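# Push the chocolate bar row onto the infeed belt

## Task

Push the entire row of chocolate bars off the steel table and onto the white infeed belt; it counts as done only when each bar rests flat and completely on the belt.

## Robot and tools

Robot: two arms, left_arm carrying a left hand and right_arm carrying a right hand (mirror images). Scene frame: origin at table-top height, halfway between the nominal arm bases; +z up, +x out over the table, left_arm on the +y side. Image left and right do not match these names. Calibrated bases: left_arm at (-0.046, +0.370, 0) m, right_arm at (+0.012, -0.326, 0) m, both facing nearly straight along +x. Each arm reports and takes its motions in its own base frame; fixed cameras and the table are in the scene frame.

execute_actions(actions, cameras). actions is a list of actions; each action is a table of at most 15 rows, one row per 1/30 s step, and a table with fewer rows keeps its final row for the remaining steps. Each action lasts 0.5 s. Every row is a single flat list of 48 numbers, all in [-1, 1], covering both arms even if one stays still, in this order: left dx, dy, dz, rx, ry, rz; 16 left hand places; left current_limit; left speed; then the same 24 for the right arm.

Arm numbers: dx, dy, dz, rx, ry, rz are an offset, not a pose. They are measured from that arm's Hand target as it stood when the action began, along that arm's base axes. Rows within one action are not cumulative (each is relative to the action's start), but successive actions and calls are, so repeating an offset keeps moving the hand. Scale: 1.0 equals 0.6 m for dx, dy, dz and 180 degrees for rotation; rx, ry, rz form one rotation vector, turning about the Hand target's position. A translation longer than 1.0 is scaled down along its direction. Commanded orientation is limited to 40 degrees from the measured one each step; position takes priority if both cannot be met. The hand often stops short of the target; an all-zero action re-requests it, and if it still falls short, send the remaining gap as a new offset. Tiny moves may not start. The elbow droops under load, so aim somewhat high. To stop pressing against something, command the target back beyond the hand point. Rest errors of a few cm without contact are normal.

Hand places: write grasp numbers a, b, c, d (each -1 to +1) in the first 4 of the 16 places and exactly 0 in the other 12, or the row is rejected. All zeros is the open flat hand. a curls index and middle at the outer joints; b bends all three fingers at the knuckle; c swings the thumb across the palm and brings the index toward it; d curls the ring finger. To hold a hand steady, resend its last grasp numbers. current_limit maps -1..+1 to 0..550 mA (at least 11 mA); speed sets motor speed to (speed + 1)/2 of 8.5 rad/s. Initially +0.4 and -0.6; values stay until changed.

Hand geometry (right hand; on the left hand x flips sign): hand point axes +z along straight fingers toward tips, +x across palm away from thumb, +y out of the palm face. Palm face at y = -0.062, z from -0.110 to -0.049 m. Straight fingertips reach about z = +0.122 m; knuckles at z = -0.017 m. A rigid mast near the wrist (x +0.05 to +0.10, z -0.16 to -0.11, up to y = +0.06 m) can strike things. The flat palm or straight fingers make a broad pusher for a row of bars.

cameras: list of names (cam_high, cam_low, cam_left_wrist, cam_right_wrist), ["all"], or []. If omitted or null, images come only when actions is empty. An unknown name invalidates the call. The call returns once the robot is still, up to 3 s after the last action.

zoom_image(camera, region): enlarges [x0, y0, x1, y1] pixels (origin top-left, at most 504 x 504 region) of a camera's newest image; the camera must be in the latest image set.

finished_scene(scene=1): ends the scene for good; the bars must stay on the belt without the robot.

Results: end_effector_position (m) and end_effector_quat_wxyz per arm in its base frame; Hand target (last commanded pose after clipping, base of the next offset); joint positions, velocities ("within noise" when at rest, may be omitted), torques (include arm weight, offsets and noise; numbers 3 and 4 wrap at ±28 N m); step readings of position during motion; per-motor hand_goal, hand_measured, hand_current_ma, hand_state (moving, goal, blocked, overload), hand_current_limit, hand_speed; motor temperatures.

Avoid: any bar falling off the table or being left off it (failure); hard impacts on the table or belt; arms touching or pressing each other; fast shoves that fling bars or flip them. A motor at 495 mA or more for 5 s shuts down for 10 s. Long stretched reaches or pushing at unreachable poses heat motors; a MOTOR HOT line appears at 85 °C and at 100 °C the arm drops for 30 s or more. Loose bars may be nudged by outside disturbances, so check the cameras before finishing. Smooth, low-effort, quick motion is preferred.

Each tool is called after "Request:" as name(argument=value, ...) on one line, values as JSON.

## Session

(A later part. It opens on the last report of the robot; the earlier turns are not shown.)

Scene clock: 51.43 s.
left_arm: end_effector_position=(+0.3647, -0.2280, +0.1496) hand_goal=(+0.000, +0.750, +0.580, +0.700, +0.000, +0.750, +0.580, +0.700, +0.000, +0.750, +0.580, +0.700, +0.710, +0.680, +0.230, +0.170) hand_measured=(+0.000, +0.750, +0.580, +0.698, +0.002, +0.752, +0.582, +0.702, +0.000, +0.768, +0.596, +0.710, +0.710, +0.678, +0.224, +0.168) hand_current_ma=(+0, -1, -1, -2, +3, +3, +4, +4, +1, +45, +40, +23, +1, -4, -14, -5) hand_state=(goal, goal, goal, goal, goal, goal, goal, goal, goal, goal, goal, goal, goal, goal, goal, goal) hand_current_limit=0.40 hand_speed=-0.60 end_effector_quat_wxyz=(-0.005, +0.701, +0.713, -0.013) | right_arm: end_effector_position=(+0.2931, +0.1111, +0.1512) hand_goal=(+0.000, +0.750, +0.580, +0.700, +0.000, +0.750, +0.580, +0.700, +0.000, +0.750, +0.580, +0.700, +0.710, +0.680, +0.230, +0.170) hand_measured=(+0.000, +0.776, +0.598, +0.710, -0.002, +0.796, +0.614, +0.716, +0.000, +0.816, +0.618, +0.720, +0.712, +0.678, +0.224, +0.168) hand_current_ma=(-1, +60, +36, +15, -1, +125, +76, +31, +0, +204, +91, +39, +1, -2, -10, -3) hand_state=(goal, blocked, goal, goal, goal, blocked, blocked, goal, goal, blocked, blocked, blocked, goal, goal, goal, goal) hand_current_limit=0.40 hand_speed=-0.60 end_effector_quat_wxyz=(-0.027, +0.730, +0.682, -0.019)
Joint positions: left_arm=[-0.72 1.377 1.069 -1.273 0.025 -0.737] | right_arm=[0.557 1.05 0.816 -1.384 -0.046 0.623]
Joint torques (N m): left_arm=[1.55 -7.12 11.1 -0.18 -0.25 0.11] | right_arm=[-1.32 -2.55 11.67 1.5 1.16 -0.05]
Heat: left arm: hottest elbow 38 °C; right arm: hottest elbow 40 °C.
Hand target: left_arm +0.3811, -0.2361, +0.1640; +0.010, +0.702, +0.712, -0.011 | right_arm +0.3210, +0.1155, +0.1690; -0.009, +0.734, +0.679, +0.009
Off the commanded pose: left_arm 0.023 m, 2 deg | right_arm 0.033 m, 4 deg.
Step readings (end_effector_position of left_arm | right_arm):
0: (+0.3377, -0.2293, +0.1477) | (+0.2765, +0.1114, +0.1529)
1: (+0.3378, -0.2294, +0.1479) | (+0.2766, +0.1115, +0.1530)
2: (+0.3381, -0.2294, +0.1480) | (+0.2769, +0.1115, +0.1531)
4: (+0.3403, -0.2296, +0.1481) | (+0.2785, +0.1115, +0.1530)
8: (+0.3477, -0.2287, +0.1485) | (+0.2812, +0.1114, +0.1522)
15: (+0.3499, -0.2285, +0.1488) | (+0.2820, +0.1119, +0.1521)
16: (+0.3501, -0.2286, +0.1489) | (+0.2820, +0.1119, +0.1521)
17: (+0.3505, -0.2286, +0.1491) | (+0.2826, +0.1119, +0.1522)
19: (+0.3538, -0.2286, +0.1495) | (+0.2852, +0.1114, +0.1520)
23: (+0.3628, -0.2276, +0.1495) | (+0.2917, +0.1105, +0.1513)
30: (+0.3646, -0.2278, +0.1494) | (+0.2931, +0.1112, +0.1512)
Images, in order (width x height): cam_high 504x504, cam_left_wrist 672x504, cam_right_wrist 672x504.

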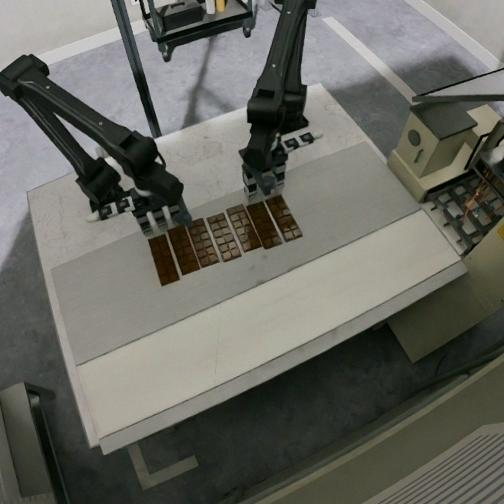

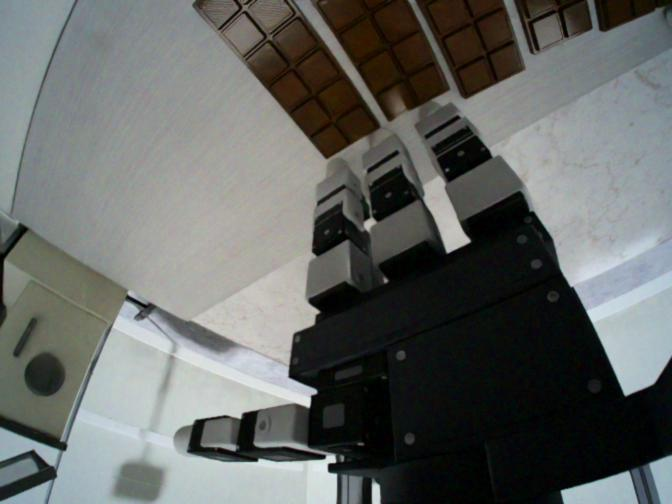

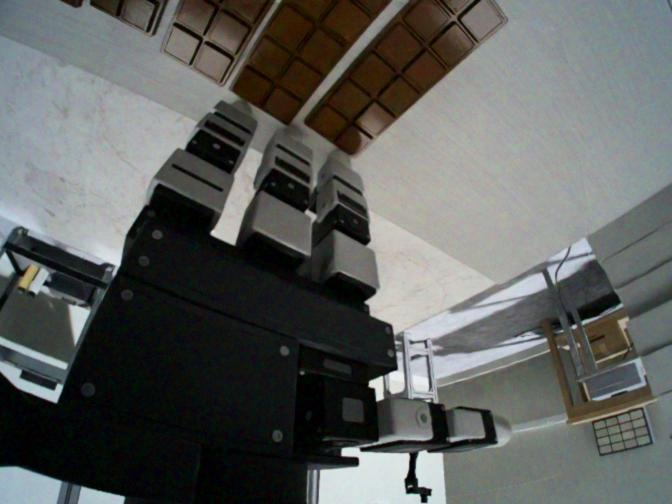

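Request:
execute_actions(actions=[[[0.015,0,0.003,0,0,0,0,0,0,0,0,0,0,0,0,0,0,0,0,0,0,0,0.4,-0.6,0.005,0,0.02,0,0,0,0,0,0,0,0,0,0,0,0,0,0,0,0,0,0,0,0.4,-0.6]],[[0.025,0,0.002,0,0,0,0,0,0,0,0,0,0,0,0,0,0,0,0,0,0,0,0.4,-0.6,0.025,0,0.005,0,0,0,0,0,0,0,0,0,0,0,0,0,0,0,0,0,0,0,0.4,-0.6]]], cameras=["cam_high","cam_left_wrist","cam_right_wrist"])

Request:
zoom_image(camera="cam_right_wrist", region=[200, 40, 400, 190])

Request:
zoom_image(camera="cam_left_wrist", region=[280, 40, 480, 190])

Scene clock: 53.60 s.
left_arm: end_effector_position=(+0.3886, -0.2279, +0.1520) hand_goal=(+0.000, +0.750, +0.580, +0.700, +0.000, +0.750, +0.580, +0.700, +0.000, +0.750, +0.580, +0.700, +0.710, +0.680, +0.230, +0.170) hand_measured=(+0.000, +0.750, +0.580, +0.698, +0.002, +0.752, +0.582, +0.702, +0.000, +0.756, +0.588, +0.706, +0.710, +0.678, +0.224, +0.168) hand_current_ma=(+0, -1, -1, -2, +2, +4, +4, +4, +1, +13, +15, +11, +1, -4, -14, -5) hand_state=(goal, goal, goal, goal, goal, goal, goal, goal, goal, goal, goal, goal, goal, goal, goal, goal) hand_current_limit=0.40 hand_speed=-0.60 end_effector_quat_wxyz=(-0.005, +0.700, +0.714, -0.013) | right_arm: end_effector_position=(+0.3182, +0.1081, +0.1613) hand_goal=(+0.000, +0.750, +0.580, +0.700, +0.000, +0.750, +0.580, +0.700, +0.000, +0.750, +0.580, +0.700, +0.710, +0.680, +0.230, +0.170) hand_measured=(+0.000, +0.752, +0.582, +0.702, +0.000, +0.752, +0.584, +0.704, -0.002, +0.758, +0.586, +0.706, +0.712, +0.678, +0.224, +0.168) hand_current_ma=(-1, +2, +3, +3, +0, +2, +4, +4, -2, +11, +9, +7, +1, -2, -10, -3) hand_state=(goal, goal, goal, goal, goal, goal, goal, goal, goal, goal, goal, goal, goal, goal, goal, goal) hand_current_limit=0.40 hand_speed=-0.60 end_effector_quat_wxyz=(-0.017, +0.735, +0.678, -0.018)
Joint positions: left_arm=[-0.681 1.424 1.123 -1.283 0.024 -0.7] | right_arm=[0.515 1.101 0.873 -1.385 -0.025 0.594]
Joint torques (N m): left_arm=[1.67 -7.88 11.11 -0.21 -0.19 0.11] | right_arm=[-0.62 -4.31 12.16 0.62 0.24 -0.12]
Heat: left arm: hottest elbow 38 °C; right arm: hottest elbow 40 °C.
Hand target: left_arm +0.4051, -0.2359, +0.1668; +0.009, +0.702, +0.712, -0.010 | right_arm +0.3389, +0.1156, +0.1840; -0.010, +0.734, +0.679, +0.009
Off the commanded pose: left_arm 0.024 m, 2 deg | right_arm 0.032 m, 3 deg.
Step readings (end_effector_position of left_arm | right_arm):
0: (+0.3647, -0.2280, +0.1496) | (+0.2931, +0.1111, +0.1512)
1: (+0.3647, -0.2280, +0.1494) | (+0.2931, +0.1111, +0.1512)
2: (+0.3648, -0.2279, +0.1495) | (+0.2933, +0.1113, +0.1515)
4: (+0.3664, -0.2280, +0.1496) | (+0.2958, +0.1100, +0.1531)
8: (+0.3715, -0.2280, +0.1496) | (+0.3023, +0.1078, +0.1569)
15: (+0.3734, -0.2276, +0.1497) | (+0.3045, +0.1080, +0.1589)
16: (+0.3734, -0.2277, +0.1499) | (+0.3045, +0.1080, +0.1588)
17: (+0.3738, -0.2277, +0.1500) | (+0.3050, +0.1080, +0.1589)
19: (+0.3766, -0.2281, +0.1506) | (+0.3081, +0.1079, +0.1596)
23: (+0.3853, -0.2280, +0.1516) | (+0.3160, +0.1075, +0.1611)
30: (+0.3883, -0.2279, +0.1518) | (+0.3182, +0.1080, +0.1613)
Images, in order (width x height): cam_high 504x504, cam_left_wrist 672x504, cam_right_wrist 672x504.

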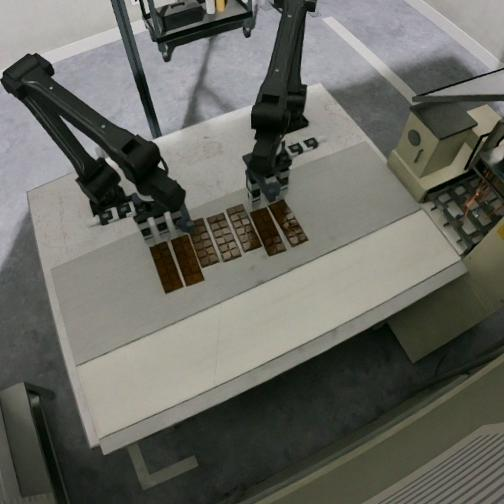

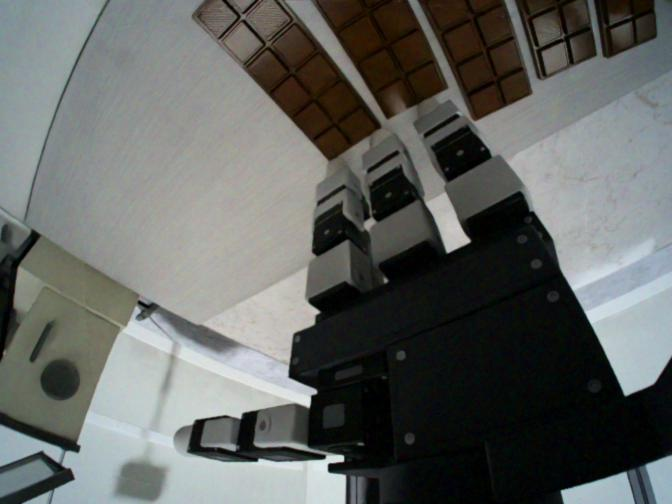

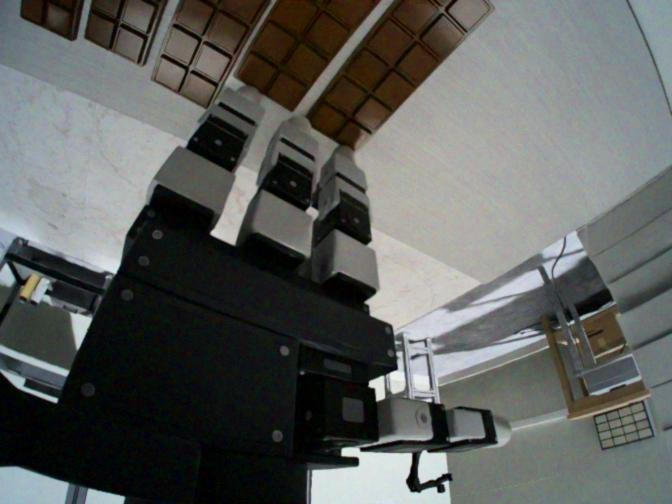

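Scaled by 2.520 from the camera's 672x504 image, which has a finer 960x720 frame.

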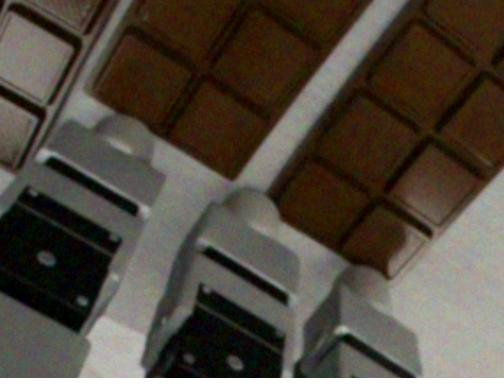

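Scaled by 2.520 from the camera's 672x504 image, which has a finer 960x720 frame.

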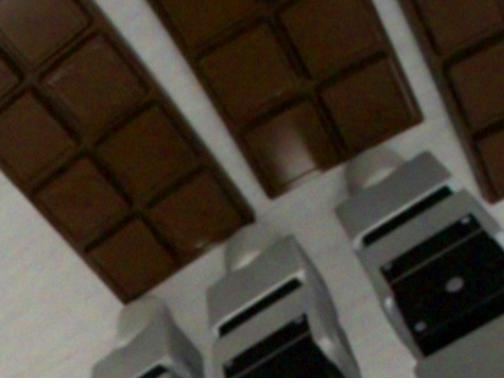

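Request:
zoom_image(camera="cam_high", region=[120, 170, 320, 320])

Scaled by 2.520 from the camera's 504x504 image, which has a finer 720x720 frame.

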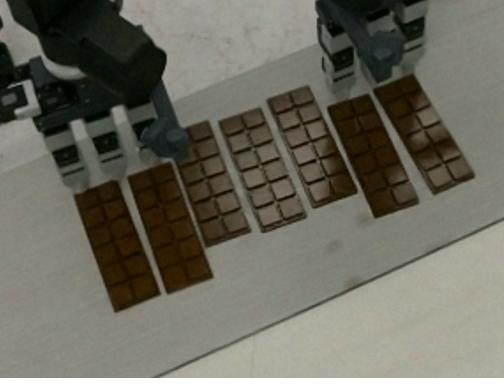

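Request:
execute_actions(actions=[[[0.035,-0.016,0.003,0,0,0,0,0,0,0,0,0,0,0,0,0,0,0,0,0,0,0,0.4,-0.6,0.035,0.008,-0.004,0,0,0,0,0,0,0,0,0,0,0,0,0,0,0,0,0,0,0,0.4,-0.6]],[[0.035,0,0.003,0,0,0,0,0,0,0,0,0,0,0,0,0,0,0,0,0,0,0,0.4,-0.6,0.035,0,0.0,0,0,0,0,0,0,0,0,0,0,0,0,0,0,0,0,0,0,0,0.4,-0.6]],[[0.035,0,0.003,0,0,0,0,0,0,0,0,0,0,0,0,0,0,0,0,0,0,0,0.4,-0.6,0.035,0,0,0,0,0,0,0,0,0,0,0,0,0,0,0,0,0,0,0,0,0,0.4,-0.6]]], cameras=["cam_high","cam_left_wrist","cam_right_wrist"])

Request:
zoom_image(camera="cam_right_wrist", region=[200, 40, 400, 190])

Request:
zoom_image(camera="cam_left_wrist", region=[280, 40, 480, 190])

Request:
zoom_image(camera="cam_high", region=[120, 170, 320, 320])

Scene clock: 57.53 s.
left_arm: end_effector_position=(+0.4530, -0.2388, +0.1594) hand_goal=(+0.000, +0.750, +0.580, +0.700, +0.000, +0.750, +0.580, +0.700, +0.000, +0.750, +0.580, +0.700, +0.710, +0.680, +0.230, +0.170) hand_measured=(+0.000, +0.750, +0.582, +0.700, +0.002, +0.750, +0.582, +0.702, -0.002, +0.750, +0.582, +0.702, +0.710, +0.678, +0.224, +0.168) hand_current_ma=(+0, +0, +2, +0, +2, +1, +4, +4, -3, +0, +3, +4, +0, -4, -14, -5) hand_state=(goal, goal, goal, goal, goal, goal, goal, goal, goal, goal, goal, goal, goal, goal, goal, goal) hand_current_limit=0.40 hand_speed=-0.60 end_effector_quat_wxyz=(-0.002, +0.699, +0.715, -0.013) | right_arm: end_effector_position=(+0.3766, +0.1125, +0.1620) hand_goal=(+0.000, +0.750, +0.580, +0.700, +0.000, +0.750, +0.580, +0.700, +0.000, +0.750, +0.580, +0.700, +0.710, +0.680, +0.230, +0.170) hand_measured=(+0.000, +0.758, +0.586, +0.702, +0.000, +0.750, +0.582, +0.702, +0.004, +0.762, +0.588, +0.706, +0.710, +0.678, +0.224, +0.168) hand_current_ma=(+0, +14, +7, +3, +0, +0, +2, +3, +4, +23, +10, +7, +1, -2, -10, -3) hand_state=(goal, goal, goal, goal, goal, goal, goal, goal, goal, goal, goal, goal, goal, goal, goal, goal) hand_current_limit=0.40 hand_speed=-0.60 end_effector_quat_wxyz=(-0.020, +0.735, +0.677, -0.022)
Joint positions: left_arm=[-0.61 1.563 1.296 -1.313 0.024 -0.633] | right_arm=[0.439 1.26 1.001 -1.366 -0.025 0.521]
Joint torques (N m): left_arm=[1.32 -9.23 11.02 -0.34 -0.15 0.13] | right_arm=[-0.67 -6.65 11.86 1.13 0.21 -0.13]
Heat: left arm: hottest elbow 39 °C; right arm: hottest elbow 41 °C.
Hand target: left_arm +0.4681, -0.2457, +0.1723; +0.009, +0.702, +0.712, -0.010 | right_arm +0.4021, +0.1204, +0.1817; -0.009, +0.734, +0.679, +0.010
Off the commanded pose: left_arm 0.021 m, 1 deg | right_arm 0.033 m, 4 deg.
Step readings (end_effector_position of left_arm | right_arm):
0: (+0.3887, -0.2280, +0.1522) | (+0.3183, +0.1081, +0.1613)
1: (+0.3889, -0.2281, +0.1522) | (+0.3184, +0.1082, +0.1613)
2: (+0.3896, -0.2285, +0.1526) | (+0.3190, +0.1084, +0.1614)
4: (+0.3935, -0.2307, +0.1535) | (+0.3225, +0.1088, +0.1612)
8: (+0.4056, -0.2367, +0.1542) | (+0.3324, +0.1108, +0.1608)
15: (+0.4091, -0.2378, +0.1543) | (+0.3357, +0.1119, +0.1610)
16: (+0.4093, -0.2378, +0.1545) | (+0.3357, +0.1119, +0.1609)
17: (+0.4100, -0.2380, +0.1548) | (+0.3364, +0.1119, +0.1610)
19: (+0.4138, -0.2387, +0.1555) | (+0.3403, +0.1115, +0.1610)
23: (+0.4263, -0.2384, +0.1564) | (+0.3517, +0.1111, +0.1611)
30: (+0.4307, -0.2381, +0.1566) | (+0.3560, +0.1119, +0.1613)
31: (+0.4309, -0.2380, +0.1566) | (+0.3562, +0.1118, +0.1615)
32: (+0.4318, -0.2377, +0.1569) | (+0.3570, +0.1115, +0.1616)
34: (+0.4360, -0.2389, +0.1581) | (+0.3609, +0.1118, +0.1615)
38: (+0.4486, -0.2403, +0.1597) | (+0.3720, +0.1118, +0.1615)
45: (+0.4530, -0.2387, +0.1595) | (+0.3765, +0.1124, +0.1620)
Images, in order (width x height): cam_high 504x504, cam_left_wrist 672x504, cam_right_wrist 672x504.

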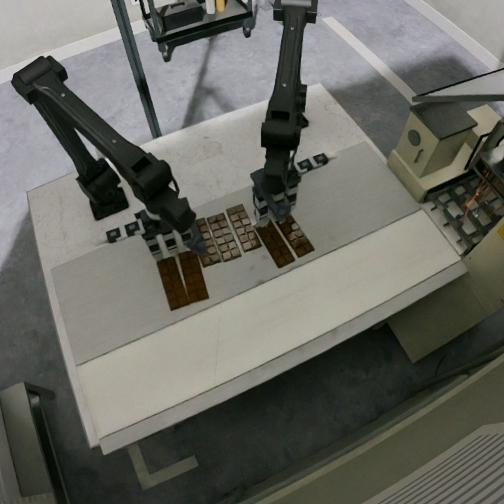

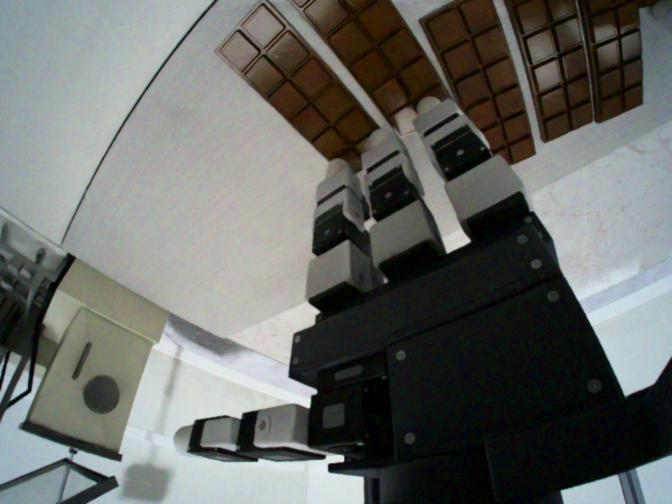

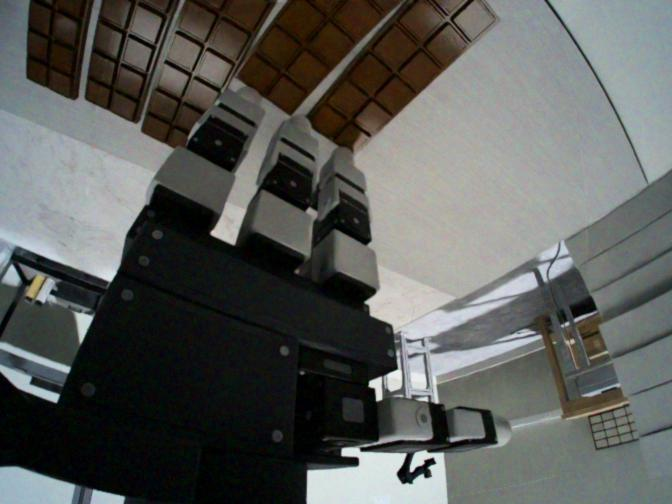

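Scaled by 2.520 from the camera's 672x504 image, which has a finer 960x720 frame.

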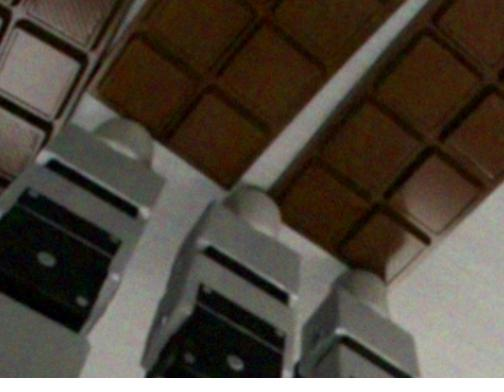

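Scaled by 2.520 from the camera's 672x504 image, which has a finer 960x720 frame.

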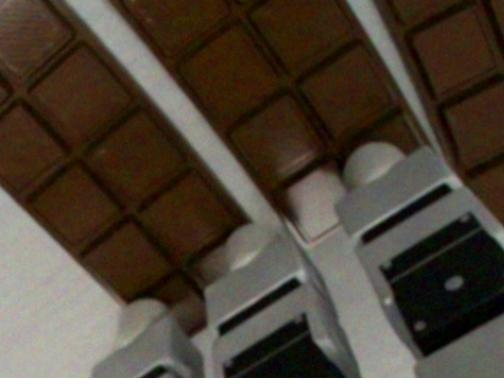

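Scaled by 2.520 from the camera's 504x504 image, which has a finer 720x720 frame.

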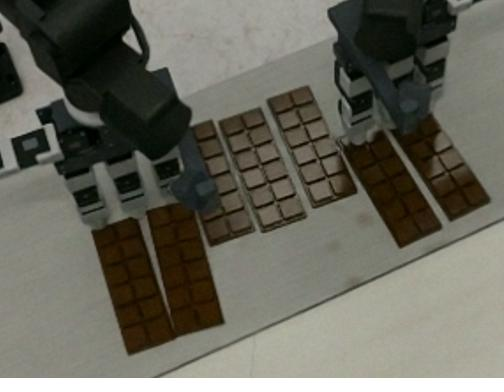

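Request:
execute_actions(actions=[[[0,0,0.04,0,0,0,0,0,0,0,0,0,0,0,0,0,0,0,0,0,0,0,0.4,-0.6,0.035,0.003,-0.001,0,0,0,0,0,0,0,0,0,0,0,0,0,0,0,0,0,0,0,0.4,-0.6]],[[-0.06,0,0,0,0,0,0,0,0,0,0,0,0,0,0,0,0,0,0,0,0,0,0.4,-0.6,0.035,0,0,0,0,0,0,0,0,0,0,0,0,0,0,0,0,0,0,0,0,0,0.4,-0.6]],[[-0.05,0,-0.01,0,0,0,0,0,0,0,0,0,0,0,0,0,0,0,0,0,0,0,0.4,-0.6,0.035,0,0,0,0,0,0,0,0,0,0,0,0,0,0,0,0,0,0,0,0,0,0.4,-0.6]]], cameras=["cam_high","cam_left_wrist","cam_right_wrist"])

Request:
zoom_image(camera="cam_right_wrist", region=[200, 40, 400, 190])

Request:
zoom_image(camera="cam_left_wrist", region=[280, 40, 480, 190])

Request:
zoom_image(camera="cam_high", region=[120, 170, 320, 320])

Scene clock: 61.23 s.
left_arm: end_effector_position=(+0.4021, -0.2442, +0.1828) hand_goal=(+0.000, +0.750, +0.580, +0.700, +0.000, +0.750, +0.580, +0.700, +0.000, +0.750, +0.580, +0.700, +0.710, +0.680, +0.230, +0.170) hand_measured=(+0.000, +0.750, +0.582, +0.700, +0.002, +0.750, +0.582, +0.702, -0.002, +0.750, +0.582, +0.702, +0.710, +0.678, +0.224, +0.168) hand_current_ma=(+0, -1, +2, +0, +2, -1, +3, +4, -3, -1, +3, +4, +0, -4, -14, -5) hand_state=(goal, goal, goal, goal, goal, goal, goal, goal, goal, goal, goal, goal, goal, goal, goal, goal) hand_current_limit=0.40 hand_speed=-0.60 end_effector_quat_wxyz=(-0.003, +0.706, +0.708, -0.013) | right_arm: end_effector_position=(+0.4390, +0.1160, +0.1638) hand_goal=(+0.000, +0.750, +0.580, +0.700, +0.000, +0.750, +0.580, +0.700, +0.000, +0.750, +0.580, +0.700, +0.710, +0.680, +0.230, +0.170) hand_measured=(+0.002, +0.766, +0.590, +0.704, +0.000, +0.750, +0.582, +0.702, +0.004, +0.762, +0.588, +0.706, +0.710, +0.678, +0.224, +0.168) hand_current_ma=(+2, +32, +17, +5, +0, +0, +2, +3, +4, +21, +10, +7, +1, -2, -10, -3) hand_state=(goal, goal, goal, goal, goal, goal, goal, goal, goal, goal, goal, goal, goal, goal, goal, goal) hand_current_limit=0.40 hand_speed=-0.60 end_effector_quat_wxyz=(-0.021, +0.736, +0.676, -0.020)
Joint positions: left_arm=[-0.688 1.451 1.234 -1.364 0.025 -0.691] | right_arm=[0.378 1.412 1.149 -1.359 -0.024 0.462]
Joint torques (N m): left_arm=[0.44 -10.4 7.61 0.51 -0.18 -0.2] | right_arm=[-0.5 -8.7 11.73 1.25 0.18 -0.17]
Heat: left arm: hottest elbow 39 °C; right arm: hottest elbow 42 °C.
Hand target: left_arm +0.4021, -0.2456, +0.1902; +0.009, +0.702, +0.712, -0.010 | right_arm +0.4650, +0.1221, +0.1810; -0.009, +0.734, +0.679, +0.009
Off the commanded pose: left_arm 0.007 m, 2 deg | right_arm 0.032 m, 4 deg.
Step readings (end_effector_position of left_arm | right_arm):
0: (+0.4530, -0.2388, +0.1594) | (+0.3766, +0.1125, +0.1620)
1: (+0.4529, -0.2387, +0.1595) | (+0.3768, +0.1125, +0.1620)
2: (+0.4526, -0.2385, +0.1602) | (+0.3775, +0.1124, +0.1619)
4: (+0.4516, -0.2378, +0.1633) | (+0.3816, +0.1131, +0.1620)
8: (+0.4538, -0.2394, +0.1729) | (+0.3929, +0.1142, +0.1620)
15: (+0.4547, -0.2400, +0.1770) | (+0.3970, +0.1146, +0.1623)
16: (+0.4545, -0.2398, +0.1770) | (+0.3971, +0.1146, +0.1624)
17: (+0.4545, -0.2398, +0.1772) | (+0.3979, +0.1147, +0.1625)
19: (+0.4529, -0.2401, +0.1785) | (+0.4022, +0.1150, +0.1626)
23: (+0.4416, -0.2414, +0.1833) | (+0.4136, +0.1148, +0.1626)
30: (+0.4349, -0.2460, +0.1922) | (+0.4179, +0.1152, +0.1631)
31: (+0.4346, -0.2457, +0.1917) | (+0.4180, +0.1153, +0.1631)
32: (+0.4329, -0.2454, +0.1905) | (+0.4189, +0.1150, +0.1633)
34: (+0.4256, -0.2429, +0.1857) | (+0.4234, +0.1156, +0.1634)
38: (+0.4084, -0.2405, +0.1788) | (+0.4351, +0.1158, +0.1636)
45: (+0.4022, -0.2445, +0.1828) | (+0.4390, +0.1159, +0.1638)
Images, in order (width x height): cam_high 504x504, cam_left_wrist 672x504, cam_right_wrist 672x504.

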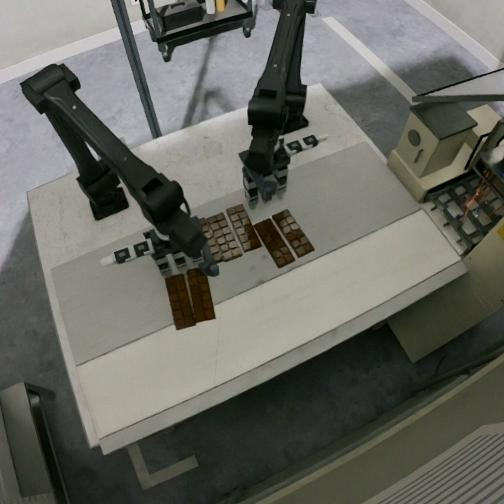

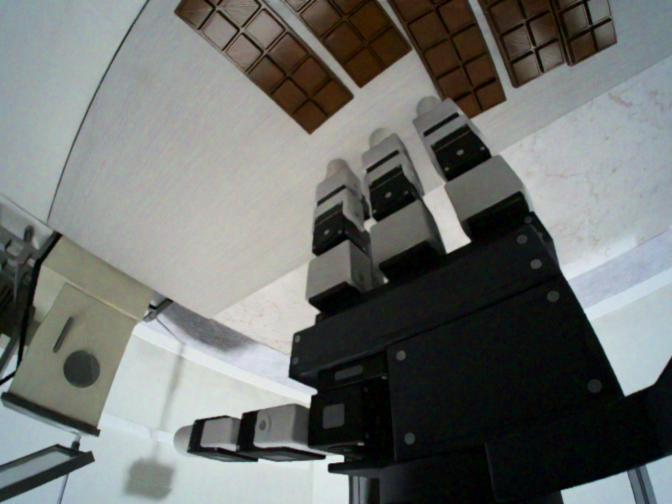

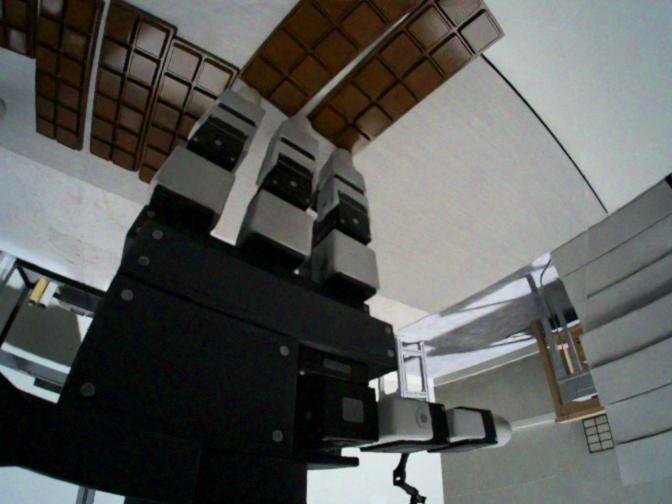

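Scaled by 2.520 from the camera's 672x504 image, which has a finer 960x720 frame.

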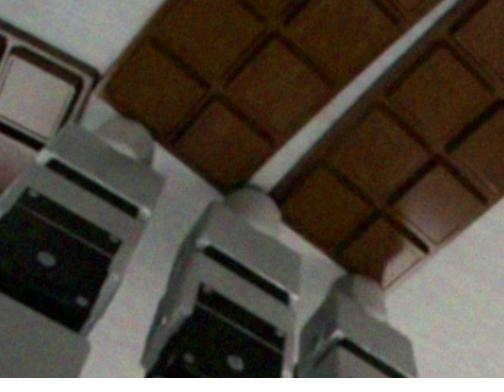

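Scaled by 2.520 from the camera's 672x504 image, which has a finer 960x720 frame.

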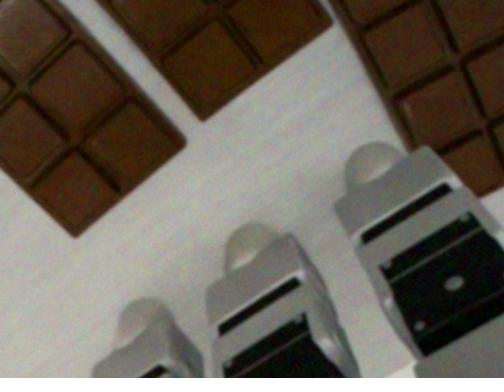

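Scaled by 2.520 from the camera's 504x504 image, which has a finer 720x720 frame.

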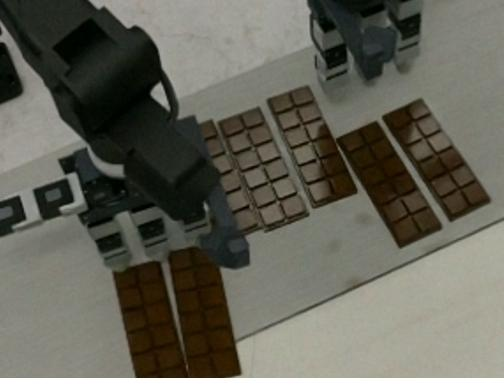

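Request:
execute_actions(actions=[[[0,-0.012,-0.052,0,0,0,0,0,0,0,0,0,0,0,0,0,0,0,0,0,0,0,0.4,-0.6,0.03,0,0,0,0,0,0,0,0,0,0,0,0,0,0,0,0,0,0,0,0,0,0.4,-0.6]],[[0.035,0,0,0,0,0,0,0,0,0,0,0,0,0,0,0,0,0,0,0,0,0,0.4,-0.6,0.03,0,0,0,0,0,0,0,0,0,0,0,0,0,0,0,0,0,0,0,0,0,0.4,-0.6]]], cameras=["cam_high","cam_left_wrist","cam_right_wrist"])

Request:
zoom_image(camera="cam_right_wrist", region=[200, 40, 400, 190])

Request:
zoom_image(camera="cam_left_wrist", region=[280, 40, 480, 190])

Request:
zoom_image(camera="cam_high", region=[120, 170, 320, 370])

Scene clock: 64.00 s.
left_arm: end_effector_position=(+0.4075, -0.2453, +0.1496) hand_goal=(+0.000, +0.750, +0.580, +0.700, +0.000, +0.750, +0.580, +0.700, +0.000, +0.750, +0.580, +0.700, +0.710, +0.680, +0.230, +0.170) hand_measured=(+0.000, +0.750, +0.582, +0.700, +0.002, +0.750, +0.582, +0.702, +0.000, +0.752, +0.582, +0.702, +0.710, +0.678, +0.224, +0.168) hand_current_ma=(+0, -1, +2, +0, +2, -1, +3, +4, +0, +3, +5, +5, +0, -4, -14, -5) hand_state=(goal, goal, goal, goal, goal, goal, goal, goal, goal, goal, goal, goal, goal, goal, goal, goal) hand_current_limit=0.40 hand_speed=-0.60 end_effector_quat_wxyz=(-0.005, +0.700, +0.714, -0.013) | right_arm: end_effector_position=(+0.4767, +0.1182, +0.1657) hand_goal=(+0.000, +0.750, +0.580, +0.700, +0.000, +0.750, +0.580, +0.700, +0.000, +0.750, +0.580, +0.700, +0.710, +0.680, +0.230, +0.170) hand_measured=(+0.002, +0.772, +0.594, +0.706, +0.000, +0.750, +0.582, +0.702, +0.002, +0.760, +0.588, +0.706, +0.710, +0.678, +0.224, +0.168) hand_current_ma=(+2, +46, +25, +8, +0, +0, +2, +3, +2, +17, +10, +7, +1, -2, -10, -3) hand_state=(goal, blocked, goal, goal, goal, goal, goal, goal, goal, goal, goal, goal, goal, goal, goal, goal) hand_current_limit=0.40 hand_speed=-0.60 end_effector_quat_wxyz=(-0.019, +0.736, +0.677, -0.015)
Joint positions: left_arm=[-0.684 1.491 1.188 -1.28 0.024 -0.703] | right_arm=[0.35 1.497 1.243 -1.359 -0.024 0.433]
Joint torques (N m): left_arm=[1.26 -8.41 10.36 0.29 -0.18 0.1] | right_arm=[-0.73 -9.7 11.77 1.01 0.14 -0.17]
Heat: left arm: hottest elbow 39 °C; right arm: hottest elbow 42 °C.
Hand target: left_arm +0.4231, -0.2529, +0.1591; +0.009, +0.702, +0.712, -0.010 | right_arm +0.5009, +0.1221, +0.1809; -0.009, +0.734, +0.679, +0.009
Off the commanded pose: left_arm 0.020 m, 2 deg | right_arm 0.029 m, 3 deg.
Step readings (end_effector_position of left_arm | right_arm):
0: (+0.4021, -0.2441, +0.1828) | (+0.4390, +0.1160, +0.1638)
1: (+0.4021, -0.2441, +0.1826) | (+0.4392, +0.1161, +0.1638)
2: (+0.4027, -0.2445, +0.1818) | (+0.4398, +0.1160, +0.1638)
4: (+0.4037, -0.2461, +0.1770) | (+0.4439, +0.1166, +0.1640)
8: (+0.4013, -0.2462, +0.1664) | (+0.4544, +0.1171, +0.1644)
15: (+0.4019, -0.2481, +0.1631) | (+0.4576, +0.1173, +0.1648)
16: (+0.4020, -0.2482, +0.1629) | (+0.4578, +0.1173, +0.1647)
17: (+0.4020, -0.2482, +0.1626) | (+0.4584, +0.1175, +0.1647)
19: (+0.4022, -0.2483, +0.1599) | (+0.4627, +0.1182, +0.1651)
23: (+0.4039, -0.2465, +0.1497) | (+0.4734, +0.1185, +0.1654)
30: (+0.4075, -0.2453, +0.1496) | (+0.4767, +0.1181, +0.1657)
Images, in order (width x height): cam_high 504x504, cam_left_wrist 672x504, cam_right_wrist 672x504.

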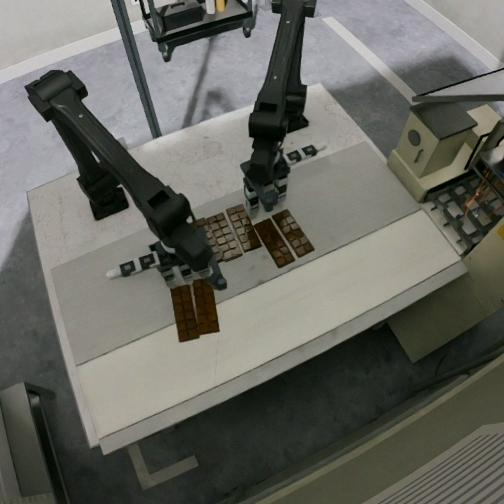

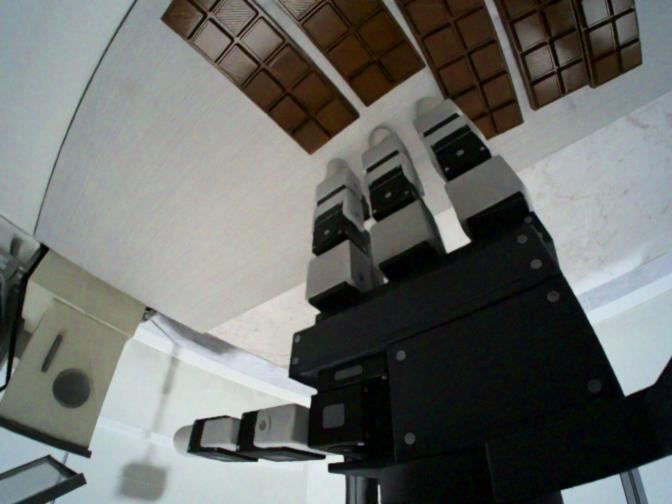

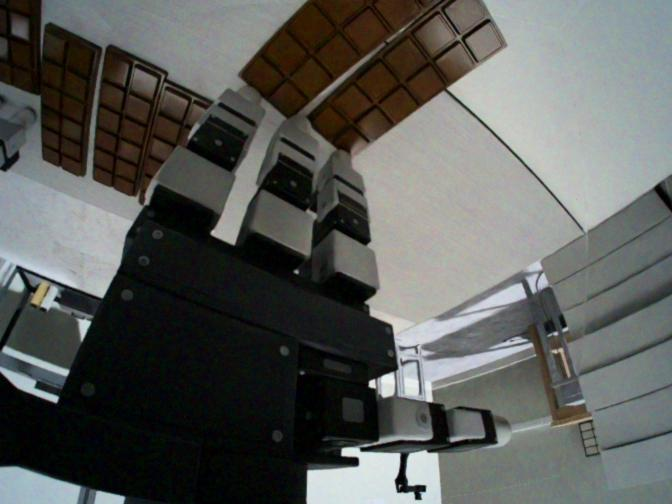

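Scaled by 2.520 from the camera's 672x504 image, which has a finer 960x720 frame.

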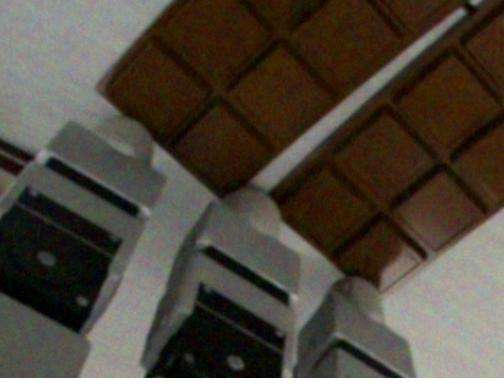

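Scaled by 2.520 from the camera's 672x504 image, which has a finer 960x720 frame.

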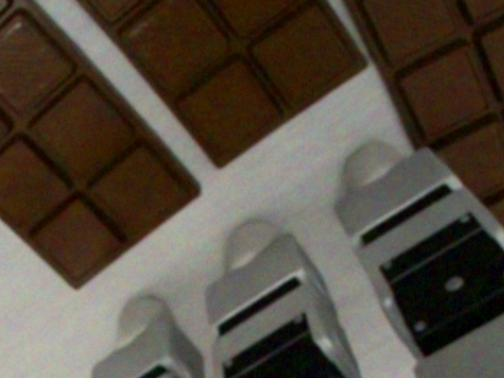

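Scaled by 2.520 from the camera's 504x504 image, which has a finer 720x720 frame.

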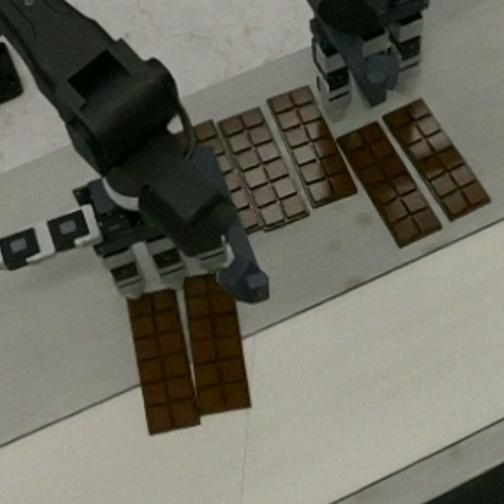

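Request:
execute_actions(actions=[[[0.035,0,-0.002,0,0,0,0,0,0,0,0,0,0,0,0,0,0,0,0,0,0,0,0.4,-0.6,0.03,0.017,0,0,0,0.033,0,0,0,0,0,0,0,0,0,0,0,0,0,0,0,0,0.4,-0.6]],[[0.035,0,-0.002,0,0,0,0,0,0,0,0,0,0,0,0,0,0,0,0,0,0,0,0.4,-0.6,0.03,0.017,0,0,0,0.033,0,0,0,0,0,0,0,0,0,0,0,0,0,0,0,0,0.4,-0.6]]], cameras=["cam_high","cam_left_wrist","cam_right_wrist"])

Request:
zoom_image(camera="cam_right_wrist", region=[200, 40, 400, 190])

Request:
zoom_image(camera="cam_left_wrist", region=[280, 40, 480, 190])

Request:
zoom_image(camera="cam_high", region=[120, 170, 320, 370])

Scene clock: 71.33 s.
left_arm: end_effector_position=(+0.4450, -0.2466, +0.1485) hand_goal=(+0.000, +0.750, +0.580, +0.700, +0.000, +0.750, +0.580, +0.700, +0.000, +0.750, +0.580, +0.700, +0.710, +0.680, +0.230, +0.170) hand_measured=(+0.000, +0.760, +0.586, +0.702, +0.002, +0.764, +0.590, +0.704, +0.004, +0.782, +0.610, +0.714, +0.710, +0.678, +0.224, +0.168) hand_current_ma=(+0, +22, +11, +1, +2, +38, +21, +8, +5, +102, +81, +35, +0, -4, -14, -5) hand_state=(goal, goal, goal, goal, goal, goal, goal, goal, goal, blocked, blocked, goal, goal, goal, goal, goal) hand_current_limit=0.40 hand_speed=-0.60 end_effector_quat_wxyz=(-0.003, +0.701, +0.713, -0.015) | right_arm: end_effector_position=(+0.5178, +0.1413, +0.1690) hand_goal=(+0.000, +0.750, +0.580, +0.700, +0.000, +0.750, +0.580, +0.700, +0.000, +0.750, +0.580, +0.700, +0.710, +0.680, +0.230, +0.170) hand_measured=(+0.000, +0.774, +0.596, +0.708, +0.000, +0.750, +0.582, +0.702, +0.002, +0.756, +0.586, +0.704, +0.710, +0.678, +0.224, +0.168) hand_current_ma=(+0, +56, +31, +10, +0, +0, +2, +3, +1, +7, +6, +5, +1, -2, -10, -3) hand_state=(goal, blocked, goal, goal, goal, goal, goal, goal, goal, goal, goal, goal, goal, goal, goal, goal) hand_current_limit=0.40 hand_speed=-0.60 end_effector_quat_wxyz=(-0.017, +0.662, +0.749, -0.005)
Joint positions: left_arm=[-0.632 1.566 1.272 -1.287 0.029 -0.649] | right_arm=[0.334 1.577 1.341 -1.36 -0.024 0.209]
Joint torques (N m): left_arm=[1.73 -9 10.99 0.24 -0.34 0.12] | right_arm=[-0.85 -11.05 11.7 0.43 0.08 -0.16]
Heat: left arm: hottest elbow 40 °C; right arm: hottest elbow 42 °C.
Hand target: left_arm +0.4651, -0.2528, +0.1565; +0.009, +0.702, +0.712, -0.011 | right_arm +0.5369, +0.1424, +0.1808; -0.010, +0.660, +0.751, +0.008
Off the commanded pose: left_arm 0.022 m, 2 deg | right_arm 0.023 m, 2 deg.
Step readings (end_effector_position of left_arm | right_arm):
0: (+0.4075, -0.2453, +0.1496) | (+0.4767, +0.1182, +0.1657)
1: (+0.4076, -0.2452, +0.1496) | (+0.4769, +0.1184, +0.1657)
2: (+0.4084, -0.2448, +0.1496) | (+0.4777, +0.1192, +0.1659)
4: (+0.4121, -0.2450, +0.1494) | (+0.4820, +0.1217, +0.1662)
8: (+0.4208, -0.2454, +0.1483) | (+0.4920, +0.1268, +0.1667)
15: (+0.4240, -0.2458, +0.1484) | (+0.4964, +0.1292, +0.1671)
16: (+0.4241, -0.2459, +0.1484) | (+0.4967, +0.1296, +0.1673)
17: (+0.4248, -0.2461, +0.1486) | (+0.4977, +0.1304, +0.1675)
19: (+0.4296, -0.2471, +0.1484) | (+0.5022, +0.1330, +0.1679)
23: (+0.4403, -0.2472, +0.1483) | (+0.5128, +0.1378, +0.1685)
30: (+0.4450, -0.2465, +0.1485) | (+0.5173, +0.1404, +0.1692)
Images, in order (width x height): cam_high 504x504, cam_left_wrist 672x504, cam_right_wrist 672x504.

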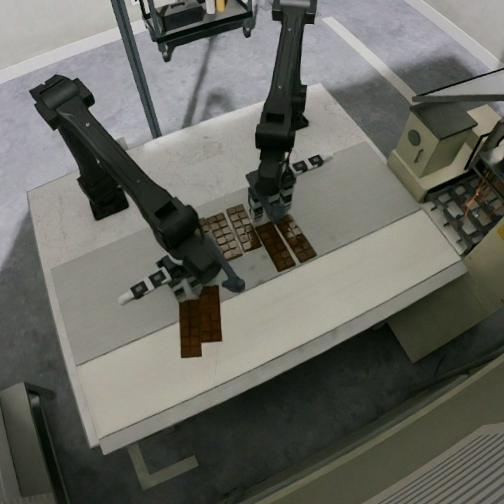

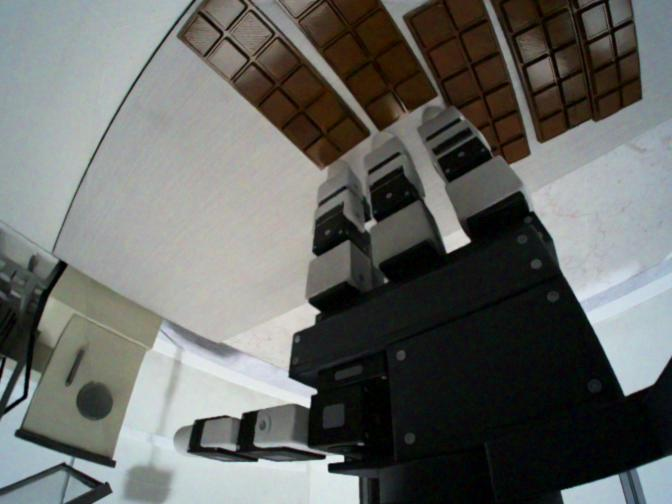

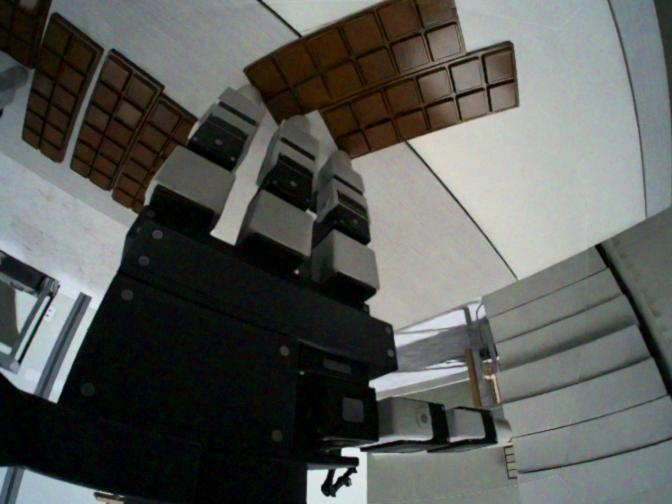

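Scaled by 2.520 from the camera's 672x504 image, which has a finer 960x720 frame.

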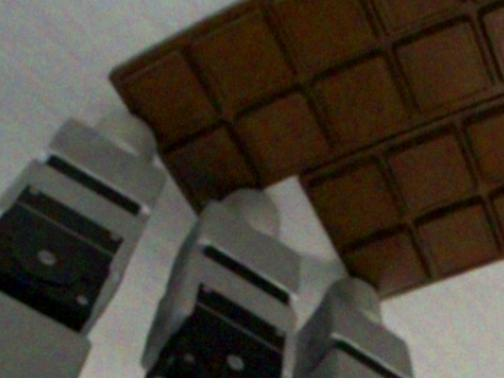

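Scaled by 2.520 from the camera's 672x504 image, which has a finer 960x720 frame.

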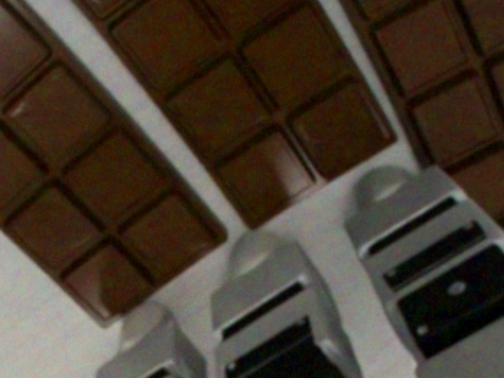

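Scaled by 2.520 from the camera's 504x504 image, which has a finer 720x720 frame.

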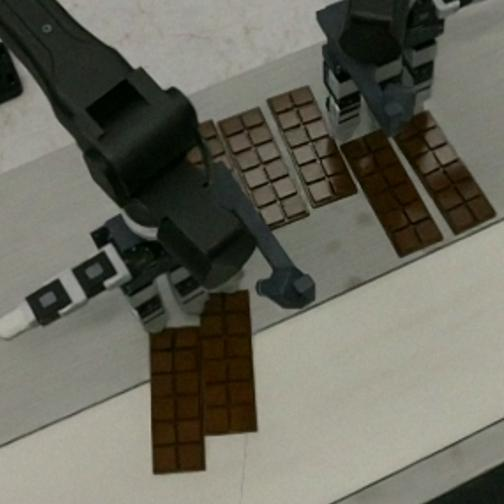

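Request:
execute_actions(actions=[[[0.035,0,0.005,0,0,0,0,0,0,0,0,0,0,0,0,0,0,0,0,0,0,0,0.4,-0.6,-0.083,0,0,0,0,0,0,0,0,0,0,0,0,0,0,0,0,0,0,0,0,0,0.4,-0.6]],[[0.035,0,0.001,0,0,0,0,0,0,0,0,0,0,0,0,0,0,0,0,0,0,0,0.4,-0.6,-0.012,-0.01,0,0,0,-0.089,0,0,0,0,0,0,0,0,0,0,0,0,0,0,0,0,0.4,-0.6]],[[0.035,0,0,0,0,0,0,0,0,0,0,0,0,0,0,0,0,0,0,0,0,0,0.4,-0.6,-0.011,-0.0093,0,0,0,-0.089,0,0,0,0,0,0,0,0,0,0,0,0,0,0,0,0,0.4,-0.6]]], cameras=["cam_high","cam_left_wrist","cam_right_wrist"])

Request:
zoom_image(camera="cam_right_wrist", region=[200, 40, 400, 190])

Request:
zoom_image(camera="cam_left_wrist", region=[280, 40, 480, 190])

Request:
zoom_image(camera="cam_high", region=[120, 170, 320, 370])

Scene clock: 82.53 s.
left_arm: end_effector_position=(+0.5108, -0.2483, +0.1498) hand_goal=(+0.000, +0.750, +0.580, +0.700, +0.000, +0.750, +0.580, +0.700, +0.000, +0.750, +0.580, +0.700, +0.710, +0.680, +0.230, +0.170) hand_measured=(+0.000, +0.756, +0.586, +0.702, +0.002, +0.754, +0.584, +0.704, +0.000, +0.760, +0.592, +0.708, +0.710, +0.678, +0.224, +0.168) hand_current_ma=(+0, +10, +11, +2, +2, +7, +8, +7, +0, +26, +26, +16, +0, -4, -14, -5) hand_state=(goal, goal, goal, goal, goal, goal, goal, goal, goal, goal, goal, goal, goal, goal, goal, goal) hand_current_limit=0.40 hand_speed=-0.60 end_effector_quat_wxyz=(-0.002, +0.700, +0.714, -0.015) | right_arm: end_effector_position=(+0.4601, +0.1219, +0.1672) hand_goal=(+0.000, +0.750, +0.580, +0.700, +0.000, +0.750, +0.580, +0.700, +0.000, +0.750, +0.580, +0.700, +0.710, +0.680, +0.230, +0.170) hand_measured=(-0.002, +0.750, +0.582, +0.702, +0.000, +0.750, +0.582, +0.702, +0.002, +0.750, +0.582, +0.702, +0.710, +0.678, +0.224, +0.168) hand_current_ma=(-2, +0, +2, +3, +0, +0, +2, +3, +1, +0, +2, +2, +0, -2, -10, -3) hand_state=(goal, goal, goal, goal, goal, goal, goal, goal, goal, goal, goal, goal, goal, goal, goal, goal) hand_current_limit=0.40 hand_speed=-0.60 end_effector_quat_wxyz=(-0.013, +0.841, +0.541, -0.010)
Joint positions: left_arm=[-0.559 1.703 1.446 -1.324 0.027 -0.578] | right_arm=[0.418 1.51 1.258 -1.343 -0.023 0.845]
Joint torques (N m): left_arm=[1.49 -11.4 11.17 -0.14 -0.23 0.12] | right_arm=[0.85 -11.05 10.67 0.79 0.24 0.07]
Motor temperatures (°C): left_arm=[31 36 42 31 33 32] | right_arm=[34 36 43 30 32 31]
Heat: left arm: hottest elbow 42 °C; right arm: hottest elbow 43 °C.
Hand target: left_arm +0.5281, -0.2529, +0.1603; +0.009, +0.702, +0.712, -0.010 | right_arm +0.4734, +0.1310, +0.1808; -0.008, +0.842, +0.540, +0.011
Off the commanded pose: left_arm 0.021 m, 1 deg | right_arm 0.021 m, 2 deg.
Step readings (end_effector_position of left_arm | right_arm):
0: (+0.4450, -0.2466, +0.1485) | (+0.5178, +0.1413, +0.1690)
1: (+0.4452, -0.2467, +0.1486) | (+0.5178, +0.1413, +0.1690)
2: (+0.4457, -0.2469, +0.1487) | (+0.5177, +0.1413, +0.1696)
4: (+0.4503, -0.2478, +0.1486) | (+0.5133, +0.1403, +0.1692)
8: (+0.4620, -0.2480, +0.1487) | (+0.4948, +0.1381, +0.1708)
15: (+0.4672, -0.2468, +0.1489) | (+0.4879, +0.1380, +0.1743)
16: (+0.4673, -0.2470, +0.1490) | (+0.4878, +0.1380, +0.1743)
17: (+0.4679, -0.2472, +0.1489) | (+0.4872, +0.1372, +0.1742)
19: (+0.4723, -0.2484, +0.1490) | (+0.4853, +0.1360, +0.1740)
23: (+0.4836, -0.2488, +0.1489) | (+0.4800, +0.1374, +0.1737)
30: (+0.4889, -0.2478, +0.1494) | (+0.4764, +0.1355, +0.1740)
31: (+0.4890, -0.2479, +0.1495) | (+0.4762, +0.1346, +0.1740)
32: (+0.4896, -0.2481, +0.1494) | (+0.4753, +0.1333, +0.1740)
34: (+0.4939, -0.2491, +0.1493) | (+0.4725, +0.1318, +0.1739)
38: (+0.5059, -0.2497, +0.1495) | (+0.4669, +0.1277, +0.1731)
45: (+0.5107, -0.2481, +0.1498) | (+0.4618, +0.1246, +0.1681)
Images, in order (width x height): cam_high 504x504, cam_left_wrist 672x504, cam_right_wrist 672x504.

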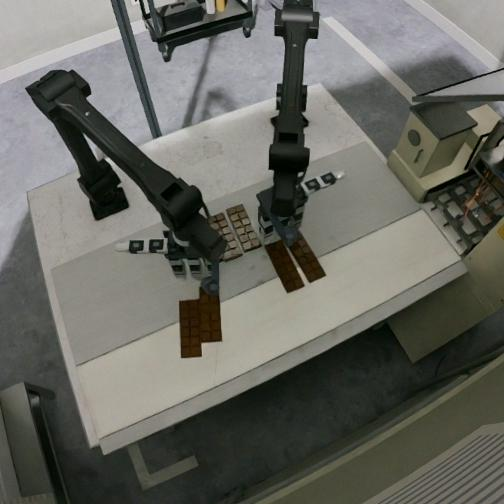

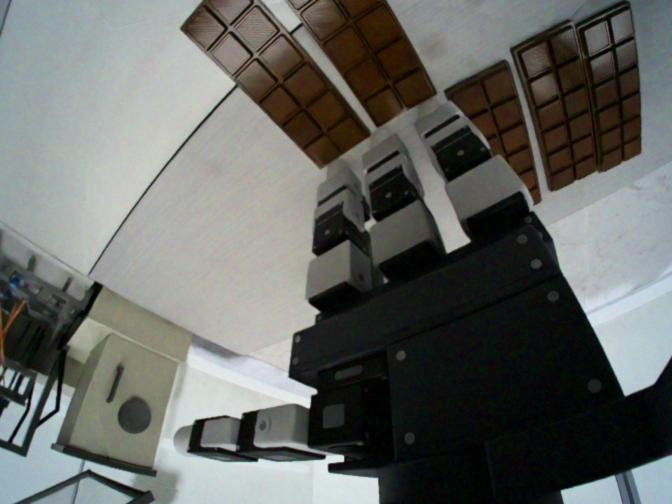

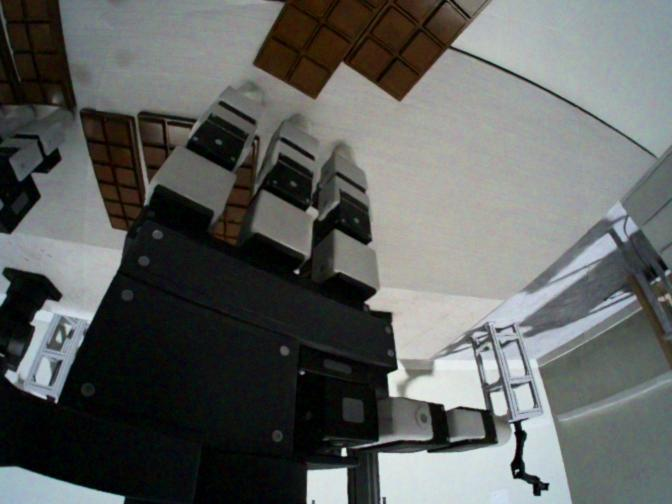

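Scaled by 2.520 from the camera's 672x504 image, which has a finer 960x720 frame.

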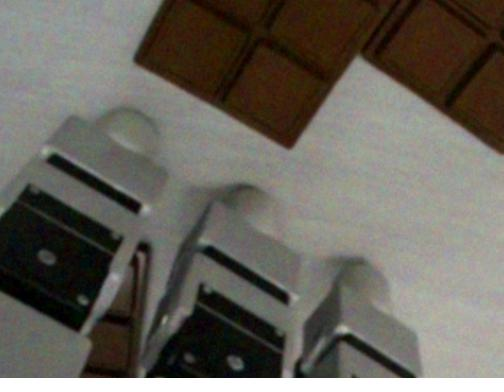

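Scaled by 2.520 from the camera's 672x504 image, which has a finer 960x720 frame.

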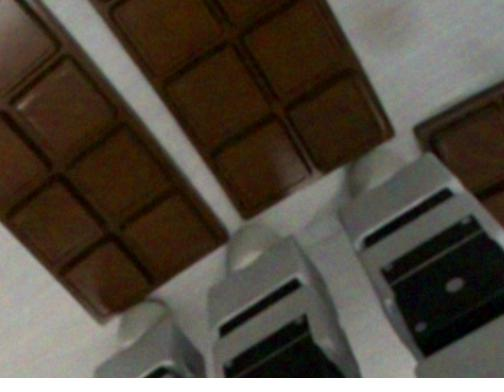

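Scaled by 2.520 from the camera's 504x504 image, which has a finer 720x720 frame.

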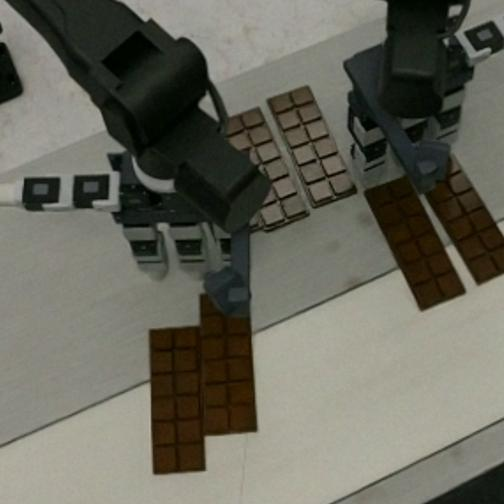

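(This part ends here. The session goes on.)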